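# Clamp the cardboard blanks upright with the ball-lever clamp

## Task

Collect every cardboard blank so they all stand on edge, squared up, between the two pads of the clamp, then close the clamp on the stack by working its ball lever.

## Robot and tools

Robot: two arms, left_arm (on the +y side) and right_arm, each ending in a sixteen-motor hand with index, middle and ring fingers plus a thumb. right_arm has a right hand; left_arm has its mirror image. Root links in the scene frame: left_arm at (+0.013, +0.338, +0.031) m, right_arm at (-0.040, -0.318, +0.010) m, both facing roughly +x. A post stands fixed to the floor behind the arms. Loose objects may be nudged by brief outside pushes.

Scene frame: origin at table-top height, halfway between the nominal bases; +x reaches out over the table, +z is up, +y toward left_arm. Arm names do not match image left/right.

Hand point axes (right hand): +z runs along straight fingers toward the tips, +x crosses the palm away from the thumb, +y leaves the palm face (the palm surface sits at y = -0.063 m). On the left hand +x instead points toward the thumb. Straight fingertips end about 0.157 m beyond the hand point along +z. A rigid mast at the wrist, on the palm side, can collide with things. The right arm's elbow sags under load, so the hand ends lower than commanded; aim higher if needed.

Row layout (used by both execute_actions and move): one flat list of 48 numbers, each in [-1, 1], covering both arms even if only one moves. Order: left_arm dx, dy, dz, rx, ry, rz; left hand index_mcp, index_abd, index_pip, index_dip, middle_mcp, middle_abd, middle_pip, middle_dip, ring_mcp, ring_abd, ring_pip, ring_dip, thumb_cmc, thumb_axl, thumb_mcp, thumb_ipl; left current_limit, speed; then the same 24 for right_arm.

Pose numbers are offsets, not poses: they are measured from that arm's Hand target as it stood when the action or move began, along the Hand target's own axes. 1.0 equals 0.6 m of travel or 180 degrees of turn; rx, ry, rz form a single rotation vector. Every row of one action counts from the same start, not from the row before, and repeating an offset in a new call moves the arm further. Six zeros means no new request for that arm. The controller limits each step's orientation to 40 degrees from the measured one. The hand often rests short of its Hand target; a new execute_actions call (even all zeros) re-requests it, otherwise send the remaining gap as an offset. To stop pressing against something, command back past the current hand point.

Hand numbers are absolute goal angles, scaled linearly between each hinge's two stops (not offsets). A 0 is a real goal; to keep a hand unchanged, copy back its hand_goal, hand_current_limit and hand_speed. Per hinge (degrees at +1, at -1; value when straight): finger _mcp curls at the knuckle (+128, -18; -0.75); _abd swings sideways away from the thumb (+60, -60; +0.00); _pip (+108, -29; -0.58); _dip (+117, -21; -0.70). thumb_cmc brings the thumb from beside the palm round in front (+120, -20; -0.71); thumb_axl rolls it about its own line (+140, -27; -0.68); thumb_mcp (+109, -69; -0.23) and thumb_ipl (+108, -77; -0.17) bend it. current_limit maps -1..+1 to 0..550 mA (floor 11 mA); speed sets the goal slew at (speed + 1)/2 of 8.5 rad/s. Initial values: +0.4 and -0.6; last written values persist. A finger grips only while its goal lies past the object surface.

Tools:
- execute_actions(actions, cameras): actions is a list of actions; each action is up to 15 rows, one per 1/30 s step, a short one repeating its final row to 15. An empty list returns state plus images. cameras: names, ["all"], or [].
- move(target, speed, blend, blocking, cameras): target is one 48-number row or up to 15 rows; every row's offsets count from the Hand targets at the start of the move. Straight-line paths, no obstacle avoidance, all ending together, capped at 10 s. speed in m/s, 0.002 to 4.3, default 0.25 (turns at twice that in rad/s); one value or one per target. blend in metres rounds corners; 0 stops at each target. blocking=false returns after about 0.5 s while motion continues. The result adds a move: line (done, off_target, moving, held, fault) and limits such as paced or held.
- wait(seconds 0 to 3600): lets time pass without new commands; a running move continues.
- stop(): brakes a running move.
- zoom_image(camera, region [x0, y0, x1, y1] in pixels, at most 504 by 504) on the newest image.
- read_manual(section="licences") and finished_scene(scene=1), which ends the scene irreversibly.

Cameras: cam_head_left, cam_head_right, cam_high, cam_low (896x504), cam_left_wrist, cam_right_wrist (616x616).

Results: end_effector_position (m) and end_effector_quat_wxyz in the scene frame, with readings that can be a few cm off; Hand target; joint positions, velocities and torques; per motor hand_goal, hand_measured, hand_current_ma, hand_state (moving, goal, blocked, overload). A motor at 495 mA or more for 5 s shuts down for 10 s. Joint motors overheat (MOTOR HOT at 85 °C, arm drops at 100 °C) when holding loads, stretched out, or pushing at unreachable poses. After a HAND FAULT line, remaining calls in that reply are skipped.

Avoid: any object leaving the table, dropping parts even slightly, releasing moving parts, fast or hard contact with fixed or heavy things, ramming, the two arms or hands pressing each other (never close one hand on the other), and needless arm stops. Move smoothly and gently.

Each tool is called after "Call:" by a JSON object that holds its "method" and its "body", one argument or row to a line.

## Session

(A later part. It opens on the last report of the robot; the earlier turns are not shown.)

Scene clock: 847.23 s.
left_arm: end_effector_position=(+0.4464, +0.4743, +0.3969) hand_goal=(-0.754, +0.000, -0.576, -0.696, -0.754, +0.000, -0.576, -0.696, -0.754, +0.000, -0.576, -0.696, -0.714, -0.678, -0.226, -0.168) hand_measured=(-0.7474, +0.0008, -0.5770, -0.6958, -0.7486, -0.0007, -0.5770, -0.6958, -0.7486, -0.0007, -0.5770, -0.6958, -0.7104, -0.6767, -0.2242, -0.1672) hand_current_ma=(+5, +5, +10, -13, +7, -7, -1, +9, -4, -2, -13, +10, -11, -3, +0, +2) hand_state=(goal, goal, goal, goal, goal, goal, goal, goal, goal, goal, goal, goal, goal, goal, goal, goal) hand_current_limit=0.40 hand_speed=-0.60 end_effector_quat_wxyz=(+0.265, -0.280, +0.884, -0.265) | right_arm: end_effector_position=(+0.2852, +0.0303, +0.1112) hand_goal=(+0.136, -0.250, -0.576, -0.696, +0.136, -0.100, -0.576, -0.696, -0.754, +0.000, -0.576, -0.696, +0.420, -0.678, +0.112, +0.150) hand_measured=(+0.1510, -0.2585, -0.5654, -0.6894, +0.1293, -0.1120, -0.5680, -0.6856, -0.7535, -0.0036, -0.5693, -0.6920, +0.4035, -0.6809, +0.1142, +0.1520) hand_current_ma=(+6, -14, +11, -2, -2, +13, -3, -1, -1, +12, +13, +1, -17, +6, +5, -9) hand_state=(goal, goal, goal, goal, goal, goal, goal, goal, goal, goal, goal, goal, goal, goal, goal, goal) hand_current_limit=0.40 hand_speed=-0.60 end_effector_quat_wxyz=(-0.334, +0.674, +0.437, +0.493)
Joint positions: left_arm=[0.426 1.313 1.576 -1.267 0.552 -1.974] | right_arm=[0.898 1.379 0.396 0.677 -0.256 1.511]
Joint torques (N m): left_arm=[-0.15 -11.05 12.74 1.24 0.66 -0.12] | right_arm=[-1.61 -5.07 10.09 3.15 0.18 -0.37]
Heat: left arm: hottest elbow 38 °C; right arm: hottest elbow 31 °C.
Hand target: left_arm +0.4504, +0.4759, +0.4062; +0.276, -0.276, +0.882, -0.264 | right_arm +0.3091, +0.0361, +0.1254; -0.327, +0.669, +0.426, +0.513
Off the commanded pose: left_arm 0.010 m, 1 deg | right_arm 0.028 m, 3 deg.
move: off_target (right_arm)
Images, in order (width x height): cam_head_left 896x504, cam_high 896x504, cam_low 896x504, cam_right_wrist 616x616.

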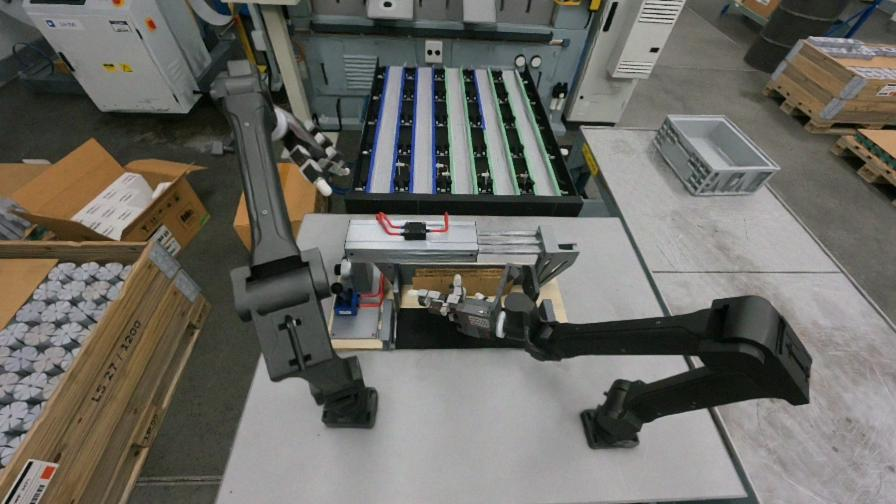

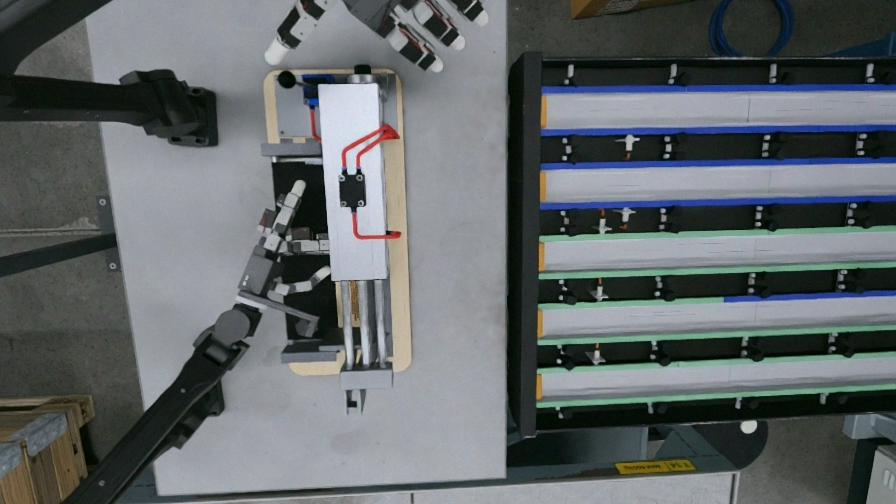

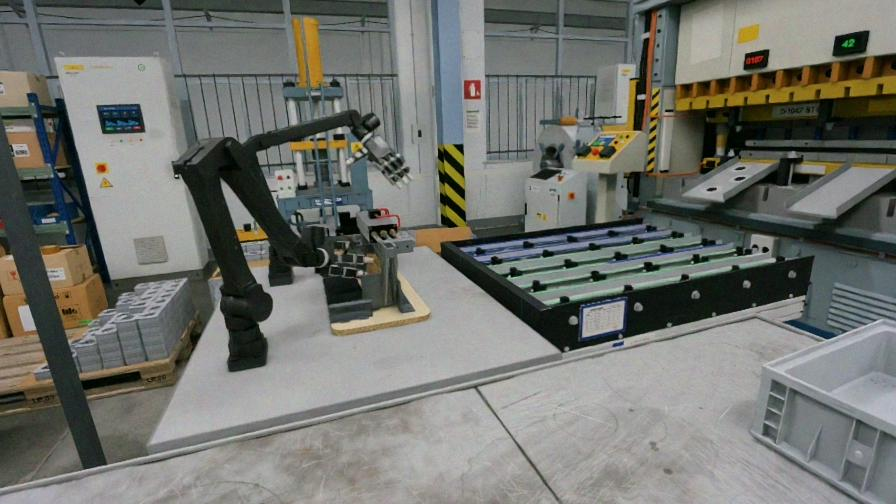

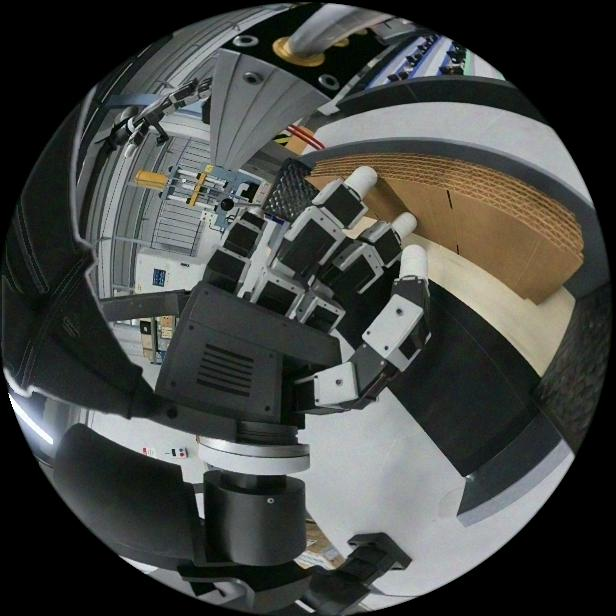

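Call:
{"method": "zoom_image", "body": {
  "camera": "cam_head_left",
  "region": [390, 240, 560, 370]
}}

Call:
{"method": "zoom_image", "body": {
  "camera": "cam_right_wrist",
  "region": [420, 150, 600, 330]
}}

Scaled by 2.965 from the camera's image (finer frame: 1280x720).

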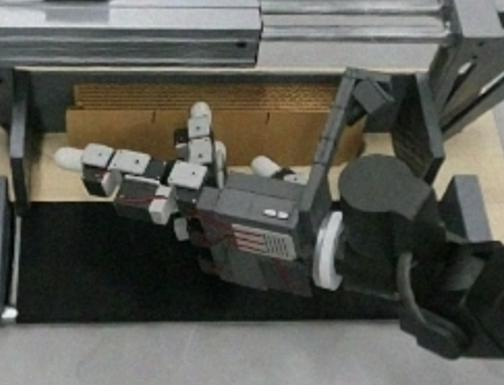

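Scaled by 2.800 from the camera's image (finer frame: 880x880).

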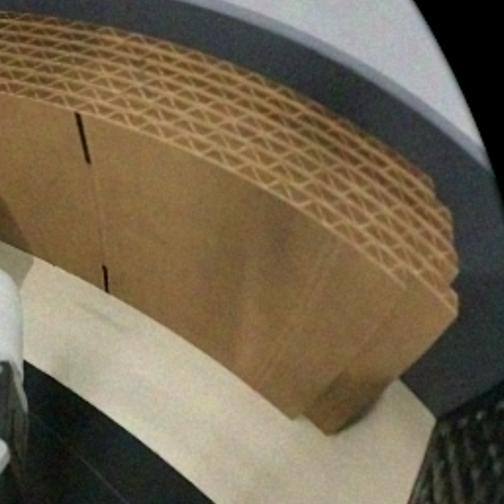

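Call:
{"method": "move", "body": {
  "target": [0,0,0,0,0,0,-0.754,0,-0.576,-0.696,-0.754,0,-0.576,-0.696,-0.754,0,-0.576,-0.696,-0.714,-0.678,-0.226,-0.168,0.4,-0.6,-0.001,-0.0773,-0.02,0,0,0,0.137,-0.25,-0.576,-0.696,0.137,-0.1,-0.576,-0.696,-0.754,0,-0.576,-0.696,0.42,-0.678,0.112,0.15,0.4,-0.6],
  "speed": 0.03,
  "cameras": ["cam_right_wrist","cam_head_left","cam_low"]
}}

Call:
{"method": "zoom_image", "body": {
  "camera": "cam_low",
  "region": [330, 230, 400, 300]
}}

Call:
{"method": "zoom_image", "body": {
  "camera": "cam_right_wrist",
  "region": [300, 120, 590, 410]
}}

Scene clock: 962.07 s.
left_arm: end_effector_position=(+0.4464, +0.4743, +0.3969) hand_goal=(-0.754, +0.000, -0.576, -0.696, -0.754, +0.000, -0.576, -0.696, -0.754, +0.000, -0.576, -0.696, -0.714, -0.678, -0.226, -0.168) hand_measured=(-0.7474, +0.0008, -0.5770, -0.6958, -0.7474, -0.0007, -0.5770, -0.6958, -0.7486, -0.0007, -0.5770, -0.6958, -0.7104, -0.6777, -0.2242, -0.1681) hand_current_ma=(+4, +2, +11, -8, +6, +6, +0, +12, -1, -9, -7, -1, -12, -6, -3, +0) hand_state=(goal, goal, goal, goal, goal, goal, goal, goal, goal, goal, goal, goal, goal, goal, goal, goal) hand_current_limit=0.40 hand_speed=-0.60 end_effector_quat_wxyz=(+0.265, -0.280, +0.884, -0.265) | right_arm: end_effector_position=(+0.2669, +0.0411, +0.1196) hand_goal=(+0.136, -0.250, -0.576, -0.696, +0.136, -0.100, -0.576, -0.696, -0.754, +0.000, -0.576, -0.696, +0.420, -0.678, +0.112, +0.150) hand_measured=(+0.1353, -0.2600, -0.5731, -0.6894, +0.1257, -0.1120, -0.5782, -0.6971, -0.7571, -0.0036, -0.5693, -0.6920, +0.4035, -0.6798, +0.1142, +0.1520) hand_current_ma=(-4, -17, -6, +4, -11, -5, -3, -1, +0, +7, +6, +4, -18, -4, +11, -6) hand_state=(goal, goal, goal, goal, goal, goal, goal, goal, goal, goal, goal, goal, goal, goal, goal, goal) hand_current_limit=0.40 hand_speed=-0.60 end_effector_quat_wxyz=(-0.319, +0.676, +0.429, +0.507)
Joint positions: left_arm=[0.426 1.313 1.576 -1.267 0.552 -1.974] | right_arm=[0.996 1.361 0.396 0.677 -0.12 1.532]
Joint torques (N m): left_arm=[-0.15 -10.99 12.74 1.21 0.65 -0.12] | right_arm=[1.67 -7 7.04 2.91 0.13 -0.2]
Heat: left arm: hottest elbow 39 °C; right arm: hottest elbow 33 °C.
Hand target: left_arm +0.4504, +0.4759, +0.4062; +0.276, -0.276, +0.882, -0.264 | right_arm +0.2622, +0.0450, +0.1278; -0.327, +0.669, +0.426, +0.513
Off the commanded pose: left_arm 0.010 m, 1 deg | right_arm 0.010 m, 1 deg.
move: done
Images, in order (width x height): cam_head_left 896x504, cam_low 896x504, cam_right_wrist 616x616.

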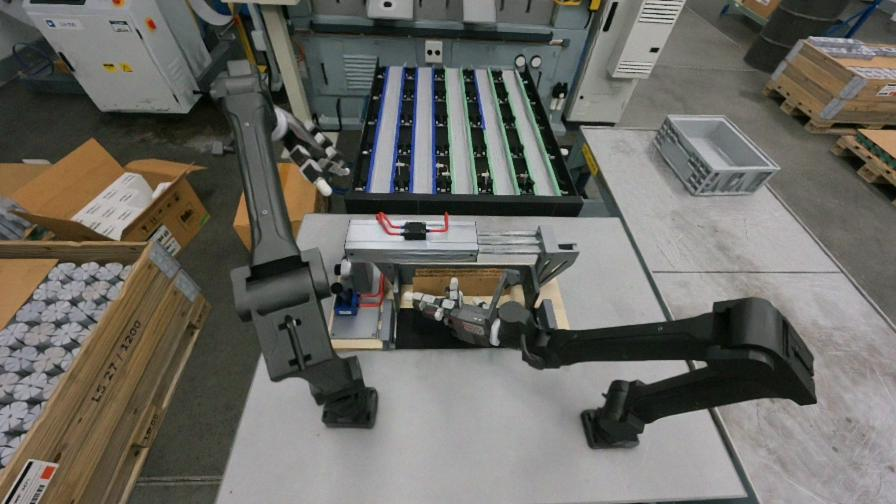

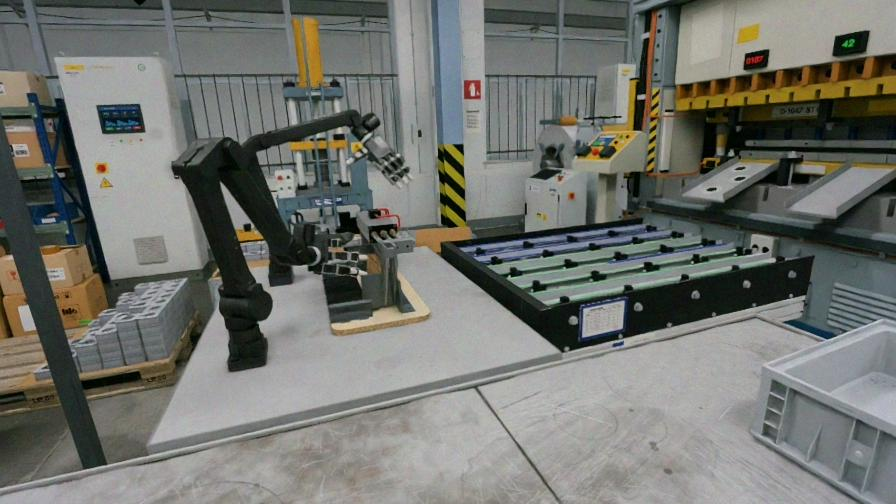

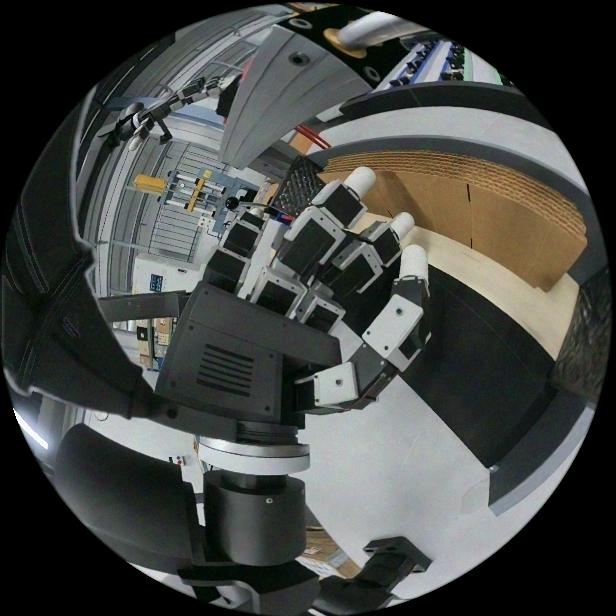

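Scaled by 7.200 from the camera's image (finer frame: 1280x720).

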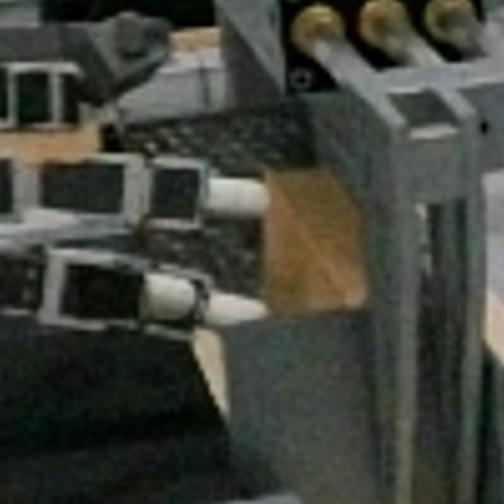

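Scaled by 1.738 from the camera's image (finer frame: 880x880).

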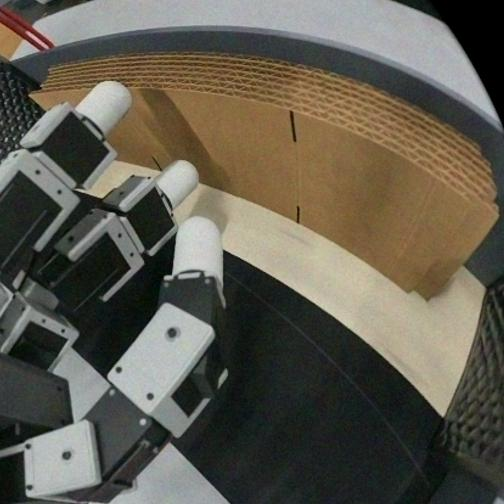

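Call:
{"method": "move", "body": {
  "target": [0,0,0,0,0,0,-0.754,0,-0.576,-0.696,-0.754,0,-0.576,-0.696,-0.754,0,-0.576,-0.696,-0.714,-0.678,-0.226,-0.168,0.4,-0.6,-0.0037,-0.0315,-0.0067,-0.1073,0,0.0288,-0.137,-0.25,-0.576,-0.696,-0.479,-0.1,0.226,-0.696,-0.754,0,-0.576,-0.696,0.42,-0.678,0.112,0.15,0.4,-0.6],
  "speed": 0.06,
  "cameras": ["cam_right_wrist","cam_head_left","cam_low","cam_high"]
}}

Call:
{"method": "zoom_image", "body": {
  "camera": "cam_low",
  "region": [330, 230, 400, 300]
}}

Call:
{"method": "zoom_image", "body": {
  "camera": "cam_right_wrist",
  "region": [300, 120, 590, 410]
}}

Call:
{"method": "zoom_image", "body": {
  "camera": "cam_high",
  "region": [220, 200, 400, 380]
}}

Scene clock: 996.10 s.
left_arm: end_effector_position=(+0.4464, +0.4743, +0.3969) hand_goal=(-0.754, +0.000, -0.576, -0.696, -0.754, +0.000, -0.576, -0.696, -0.754, +0.000, -0.576, -0.696, -0.714, -0.678, -0.226, -0.168) hand_measured=(-0.7474, -0.0007, -0.5770, -0.6958, -0.7486, -0.0007, -0.5770, -0.6958, -0.7486, -0.0007, -0.5770, -0.6958, -0.7092, -0.6777, -0.2252, -0.1681) hand_current_ma=(+10, +6, +9, -12, +11, -2, -4, +11, +0, -5, -12, +2, -13, -4, -4, +2) hand_state=(goal, goal, goal, goal, goal, goal, goal, goal, goal, goal, goal, goal, goal, goal, goal, goal) hand_current_limit=0.40 hand_speed=-0.60 end_effector_quat_wxyz=(+0.265, -0.280, +0.884, -0.265) | right_arm: end_effector_position=(+0.2428, +0.0312, +0.1196) hand_goal=(-0.138, -0.250, -0.576, -0.696, -0.480, -0.100, +0.226, -0.696, -0.754, +0.000, -0.576, -0.696, +0.420, -0.678, +0.112, +0.150) hand_measured=(-0.1445, -0.2600, -0.5731, -0.6907, -0.4857, -0.1120, +0.2224, -0.6971, -0.7547, -0.0036, -0.5693, -0.6920, +0.4035, -0.6798, +0.1152, +0.1520) hand_current_ma=(-9, -4, -6, +1, -16, +11, -12, +6, -1, +6, +8, -9, -9, +3, +5, +3) hand_state=(goal, goal, goal, goal, goal, goal, goal, goal, goal, goal, goal, goal, goal, goal, goal, goal) hand_current_limit=0.40 hand_speed=-0.60 end_effector_quat_wxyz=(-0.224, +0.736, +0.306, +0.560)
Joint positions: left_arm=[0.426 1.313 1.576 -1.267 0.552 -1.974] | right_arm=[1.219 1.414 0.443 0.667 0.431 1.688]
Joint torques (N m): left_arm=[-0.15 -11.05 12.72 1.26 0.66 -0.12] | right_arm=[1.61 -6.07 9.78 2.02 0.33 -0.11]
Heat: left arm: hottest elbow 39 °C; right arm: hottest elbow 31 °C.
Hand target: left_arm +0.4504, +0.4759, +0.4062; +0.276, -0.276, +0.882, -0.264 | right_arm +0.2432, +0.0489, +0.1267; -0.233, +0.733, +0.304, +0.562
Off the commanded pose: left_arm 0.010 m, 1 deg | right_arm 0.019 m, 1 deg.
move: off_target (right_arm)
Images, in order (width x height): cam_head_left 896x504, cam_high 896x504, cam_low 896x504, cam_right_wrist 616x616.

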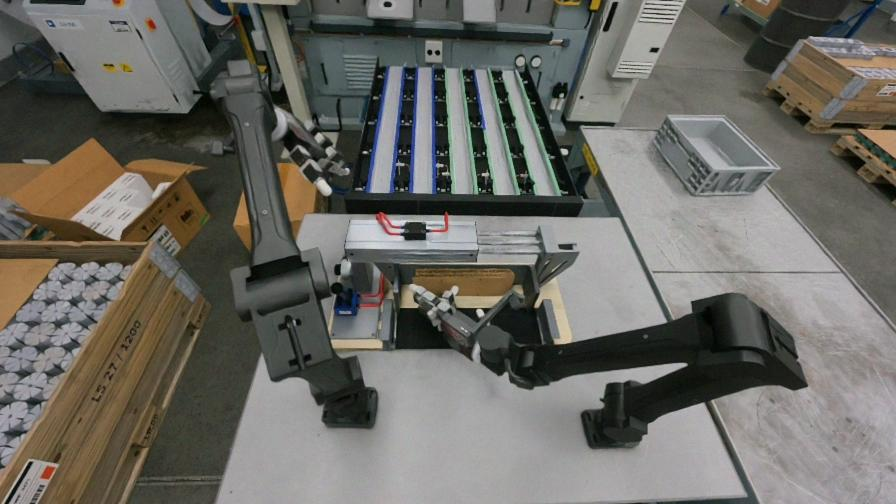

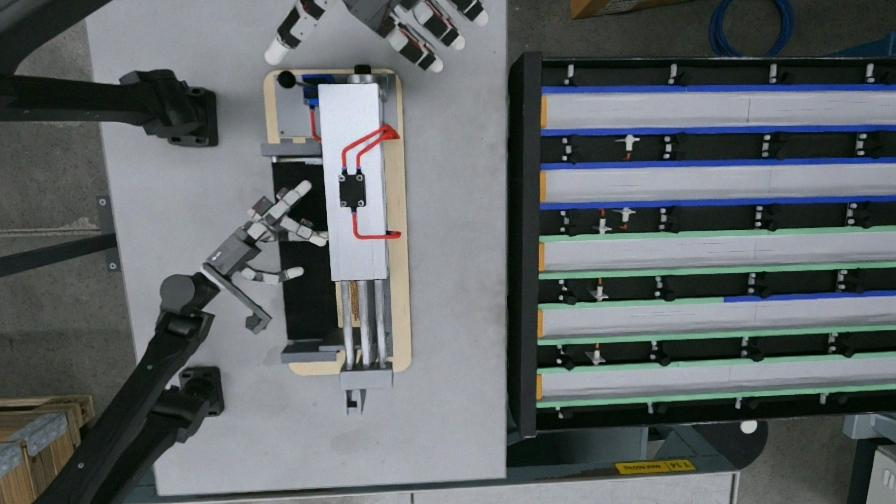

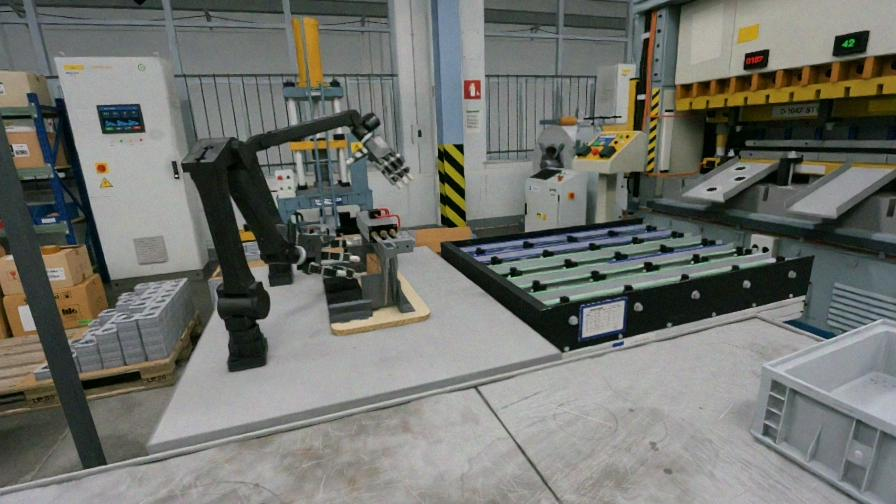

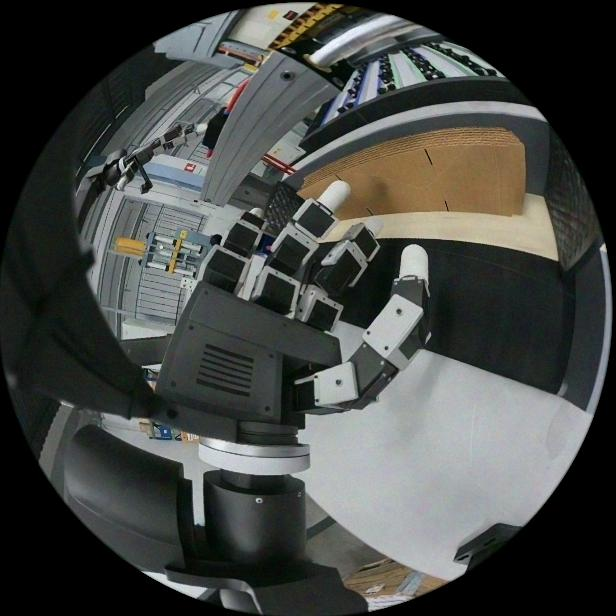

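Scaled by 7.200 from the camera's image (finer frame: 1280x720).

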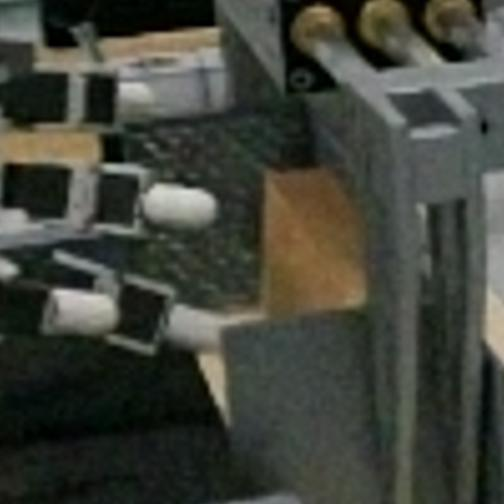

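Scaled by 1.738 from the camera's image (finer frame: 880x880).

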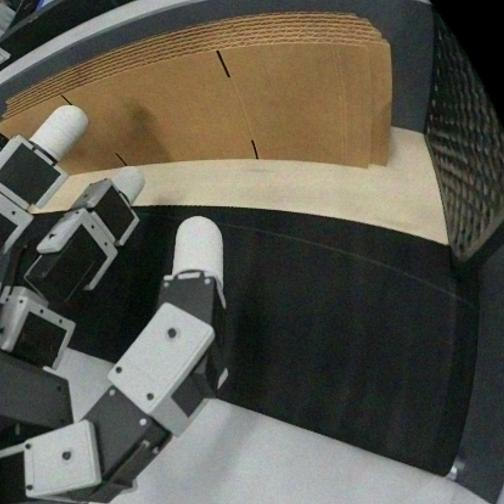

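Scaled by 2.800 from the camera's image (finer frame: 1280x720).

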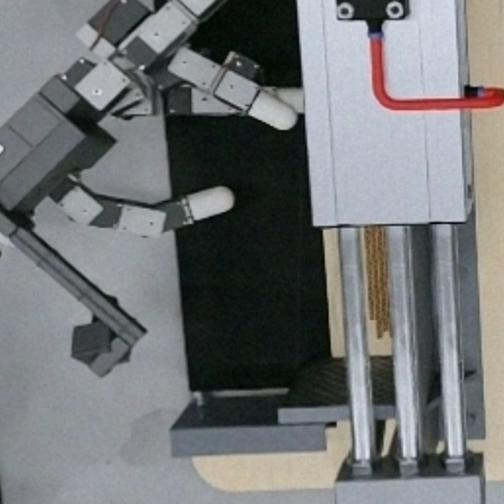

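Call:
{"method": "move", "body": {
  "target": [0,0,0,0,0,0,-0.754,0,-0.576,-0.696,-0.754,0,-0.576,-0.696,-0.754,0,-0.576,-0.696,-0.714,-0.678,-0.226,-0.168,0.4,-0.6,0.0119,0.0247,0.0444,0,0,0,-0.137,-0.25,-0.576,-0.696,-0.479,-0.1,0.226,-0.696,-0.754,0,-0.576,-0.696,0.42,-0.678,0.112,0.15,0.4,-0.6],
  "speed": 0.05,
  "cameras": ["cam_right_wrist","cam_left_wrist","cam_low","cam_high"]
}}

Call:
{"method": "zoom_image", "body": {
  "camera": "cam_low",
  "region": [330, 230, 400, 300]
}}

Call:
{"method": "zoom_image", "body": {
  "camera": "cam_right_wrist",
  "region": [300, 120, 590, 410]
}}

Call:
{"method": "zoom_image", "body": {
  "camera": "cam_right_wrist",
  "region": [150, 180, 330, 330]
}}

Scene clock: 1011.77 s.
left_arm: end_effector_position=(+0.4464, +0.4743, +0.3969) hand_goal=(-0.754, +0.000, -0.576, -0.696, -0.754, +0.000, -0.576, -0.696, -0.754, +0.000, -0.576, -0.696, -0.714, -0.678, -0.226, -0.168) hand_measured=(-0.7474, -0.0007, -0.5770, -0.6958, -0.7486, -0.0007, -0.5770, -0.6958, -0.7486, +0.0008, -0.5770, -0.6958, -0.7092, -0.6777, -0.2252, -0.1681) hand_current_ma=(-1, +9, +10, -7, +8, -3, -8, +10, -4, +0, -9, +2, -9, -5, -1, -1) hand_state=(goal, goal, goal, goal, goal, goal, goal, goal, goal, goal, goal, goal, goal, goal, goal, goal) hand_current_limit=0.40 hand_speed=-0.60 end_effector_quat_wxyz=(+0.265, -0.280, +0.884, -0.265) | right_arm: end_effector_position=(+0.2617, +0.0467, +0.1178) hand_goal=(-0.138, -0.250, -0.576, -0.696, -0.480, -0.100, +0.226, -0.696, -0.754, +0.000, -0.576, -0.696, +0.420, -0.678, +0.112, +0.150) hand_measured=(-0.1457, -0.2600, -0.5731, -0.6907, -0.4857, -0.1120, +0.2224, -0.6958, -0.7535, -0.0036, -0.5705, -0.6920, +0.4035, -0.6798, +0.1142, +0.1520) hand_current_ma=(-8, -7, -7, -1, -9, +13, -5, +7, -9, +6, +7, +5, -13, -4, +2, -8) hand_state=(goal, goal, goal, goal, goal, goal, goal, goal, goal, goal, goal, goal, goal, goal, goal, goal) hand_current_limit=0.40 hand_speed=-0.60 end_effector_quat_wxyz=(-0.233, +0.737, +0.308, +0.555)
Joint positions: left_arm=[0.426 1.313 1.576 -1.267 0.552 -1.974] | right_arm=[1.174 1.461 0.493 0.667 0.369 1.683]
Joint torques (N m): left_arm=[-0.09 -11.05 12.74 1.25 0.66 -0.12] | right_arm=[-0.15 -5.77 9.95 2.41 0.04 -0.3]
Heat: left arm: hottest elbow 39 °C; right arm: hottest elbow 32 °C.
Hand target: left_arm +0.4504, +0.4759, +0.4062; +0.276, -0.276, +0.882, -0.264 | right_arm +0.2731, +0.0580, +0.1268; -0.233, +0.733, +0.304, +0.562
Off the commanded pose: left_arm 0.010 m, 1 deg | right_arm 0.018 m, 1 deg.
move: off_target (right_arm)
Images, in order (width x height): cam_high 896x504, cam_low 896x504, cam_left_wrist 616x616, cam_right_wrist 616x616.

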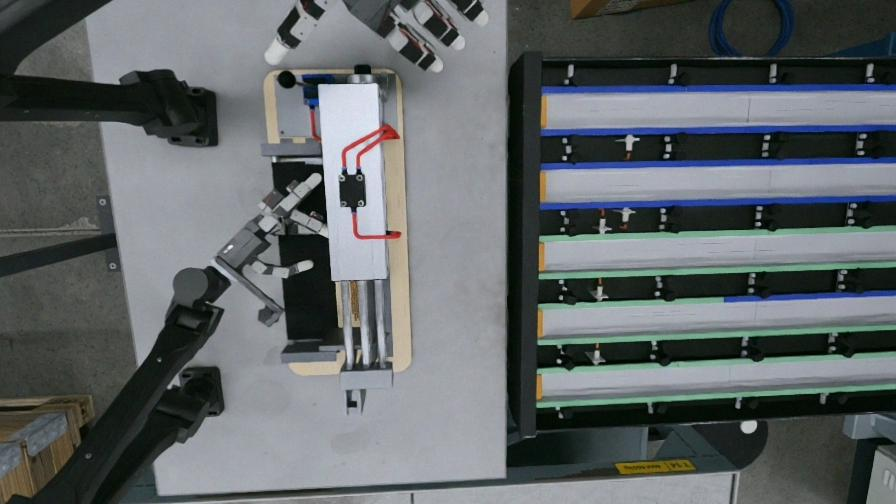

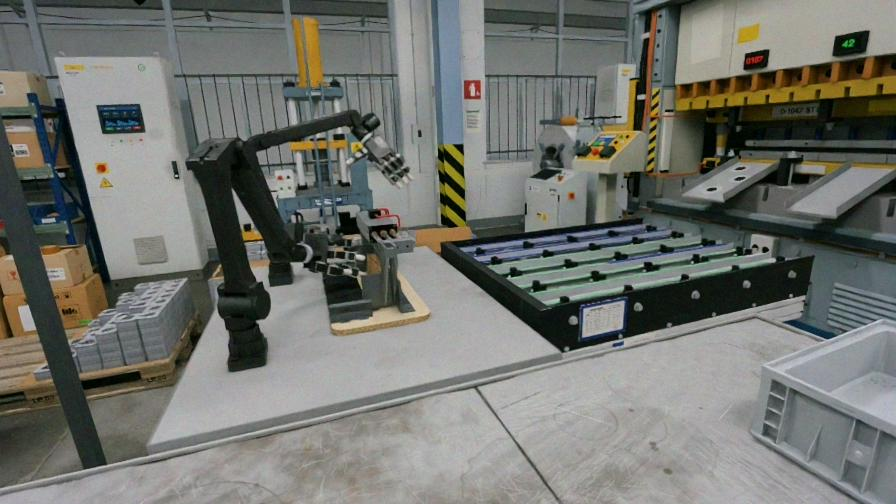

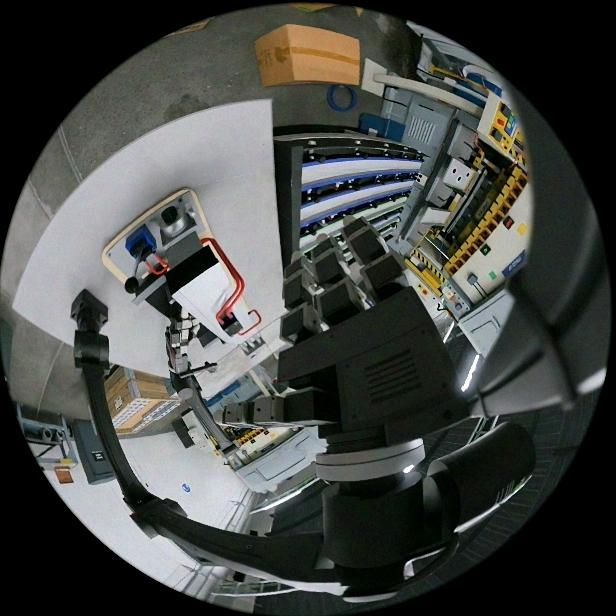

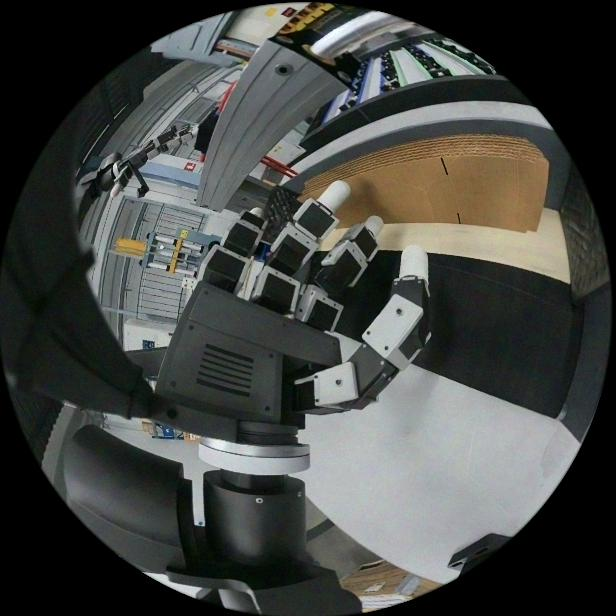

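Scaled by 7.200 from the camera's image (finer frame: 1280x720).

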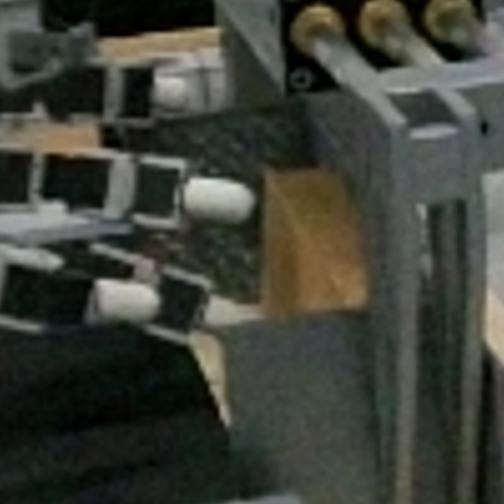

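Scaled by 1.738 from the camera's image (finer frame: 880x880).

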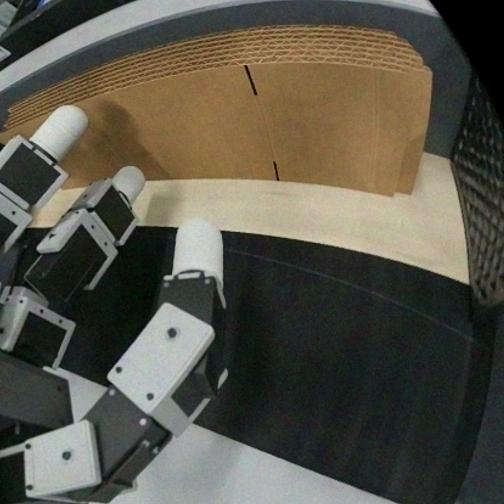

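Scaled by 2.800 from the camera's image (finer frame: 880x880).

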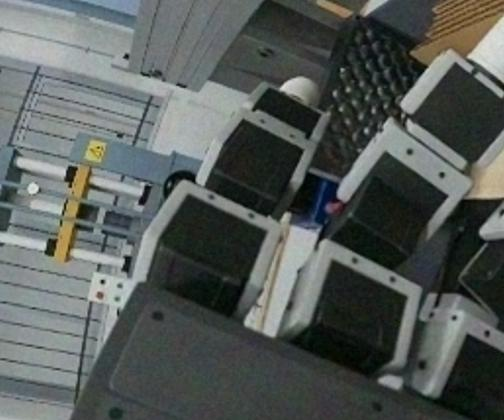

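Call:
{"method": "move", "body": {
  "target": [0.0905,-0.0233,-0.150,-0.0378,0.2162,0.6857,-0.754,0,-0.576,-0.696,-0.754,0,-0.576,-0.696,-0.754,0,-0.576,-0.696,-0.714,-0.678,-0.226,-0.168,0.4,-0.6,0.0024,0.0094,0.0091,0,0,0,-0.137,-0.25,-0.576,-0.696,-0.479,-0.1,0.226,-0.696,-0.754,0,-0.576,-0.696,0.42,-0.678,0.112,0.15,0.4,-0.6],
  "speed": 0.25,
  "cameras": ["cam_left_wrist","cam_head_left","cam_low","cam_high"]
}}

Call:
{"method": "zoom_image", "body": {
  "camera": "cam_low",
  "region": [330, 230, 400, 300]
}}

Scene clock: 1122.93 s.
left_arm: end_effector_position=(+0.3656, +0.4569, +0.4596) hand_goal=(-0.754, +0.000, -0.576, -0.696, -0.754, +0.000, -0.576, -0.696, -0.754, +0.000, -0.576, -0.696, -0.714, -0.678, -0.226, -0.168) hand_measured=(-0.7547, -0.0007, -0.5821, -0.6958, -0.7583, +0.0008, -0.5808, -0.6971, -0.7559, +0.0008, -0.5808, -0.6971, -0.7192, -0.6777, -0.2232, -0.1672) hand_current_ma=(+5, +9, +9, -11, +9, -5, -4, +9, -4, -1, -7, +2, -8, -7, -1, -1) hand_state=(goal, goal, goal, goal, goal, goal, goal, goal, goal, goal, goal, goal, goal, goal, goal, goal) hand_current_limit=0.40 hand_speed=-0.60 end_effector_quat_wxyz=(+0.104, +0.698, +0.699, +0.115) | right_arm: end_effector_position=(+0.2687, +0.0475, +0.1176) hand_goal=(-0.138, -0.250, -0.576, -0.696, -0.480, -0.100, +0.226, -0.696, -0.754, +0.000, -0.576, -0.696, +0.420, -0.678, +0.112, +0.150) hand_measured=(-0.1457, -0.2600, -0.5744, -0.6907, -0.4857, -0.1106, +0.2224, -0.6958, -0.7535, -0.0051, -0.5705, -0.6920, +0.4035, -0.6798, +0.1142, +0.1520) hand_current_ma=(-8, -10, +4, -3, -15, +11, +2, -4, -3, +4, +11, -4, -13, +0, +13, +3) hand_state=(goal, goal, goal, goal, goal, goal, goal, goal, goal, goal, goal, goal, goal, goal, goal, goal) hand_current_limit=0.40 hand_speed=-0.60 end_effector_quat_wxyz=(-0.233, +0.737, +0.310, +0.554)
Joint positions: left_arm=[0.456 0.979 1.399 -1.697 0.107 0.389] | right_arm=[1.155 1.469 0.502 0.667 0.349 1.676]
Joint torques (N m): left_arm=[1.26 -5.54 10.09 0.43 0.23 0.02] | right_arm=[-1.14 -6.42 9.87 2.33 0.03 -0.28]
Heat: left arm: hottest elbow 39 °C; right arm: hottest elbow 34 °C.
Hand target: left_arm +0.3604, +0.4597, +0.4602; +0.092, +0.701, +0.701, +0.092 | right_arm +0.2810, +0.0580, +0.1267; -0.233, +0.733, +0.304, +0.562
Off the commanded pose: left_arm 0.006 m, 3 deg | right_arm 0.019 m, 1 deg.
joint sent to its limit (left arm) — joint 4 (wrist pitch), lower limit. The joint targets are off in orientation, not in position.
move: off_target (left_arm, right_arm)
Images, in order (width x height): cam_head_left 896x504, cam_high 896x504, cam_low 896x504, cam_left_wrist 616x616.

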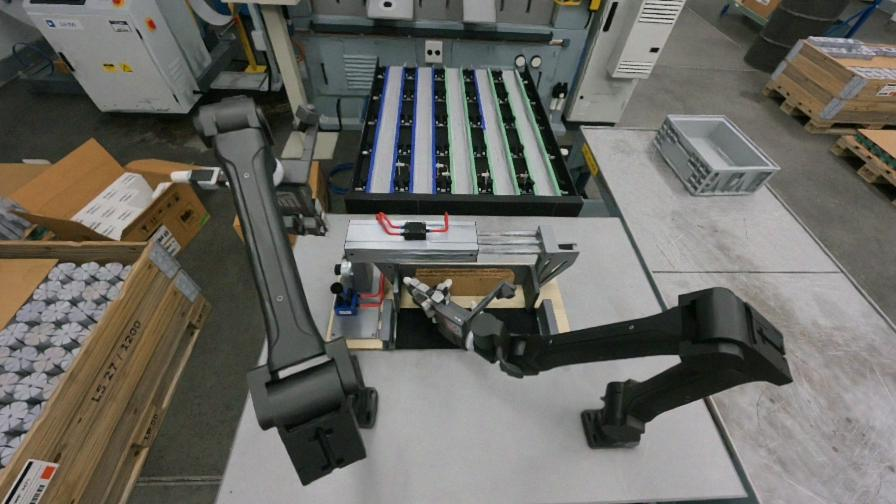

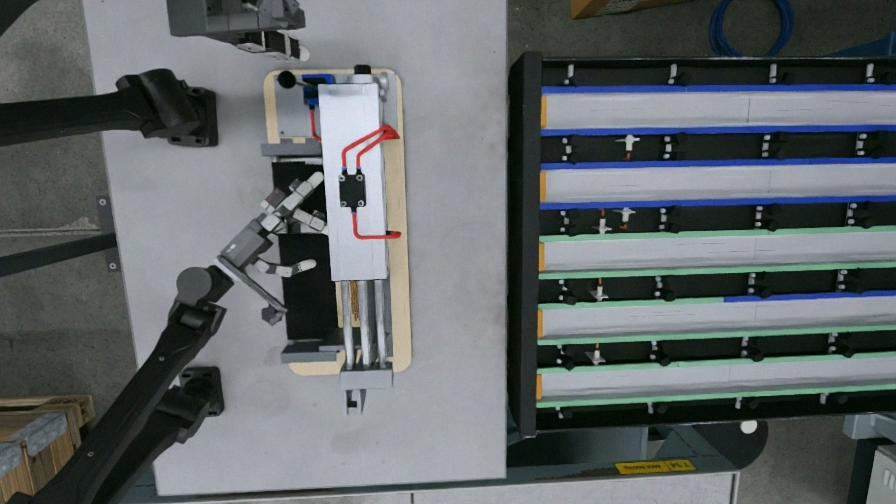

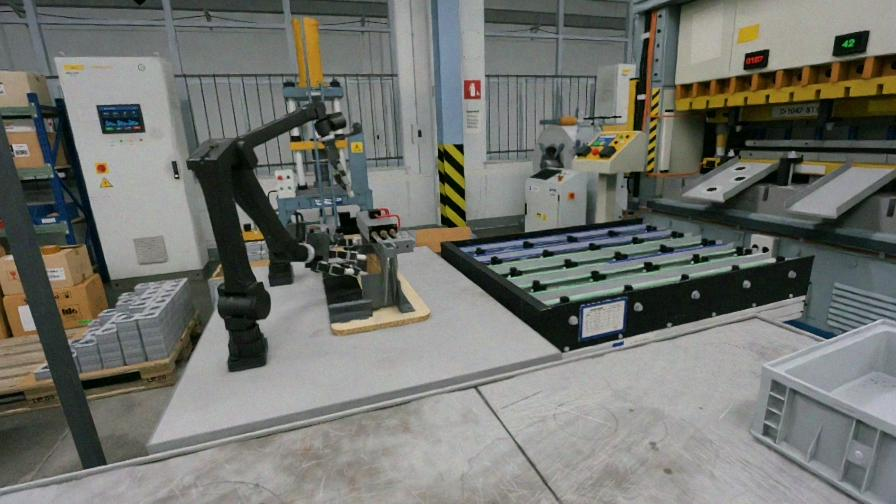

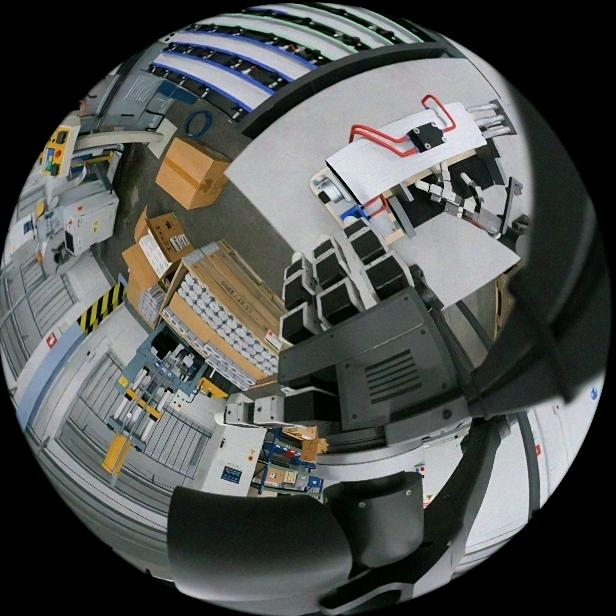

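Scaled by 7.200 from the camera's image (finer frame: 1280x720).

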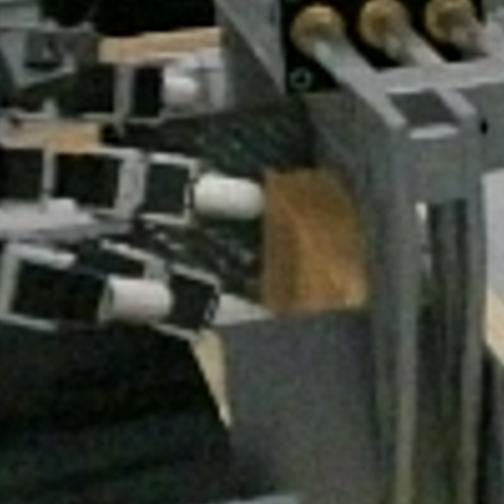

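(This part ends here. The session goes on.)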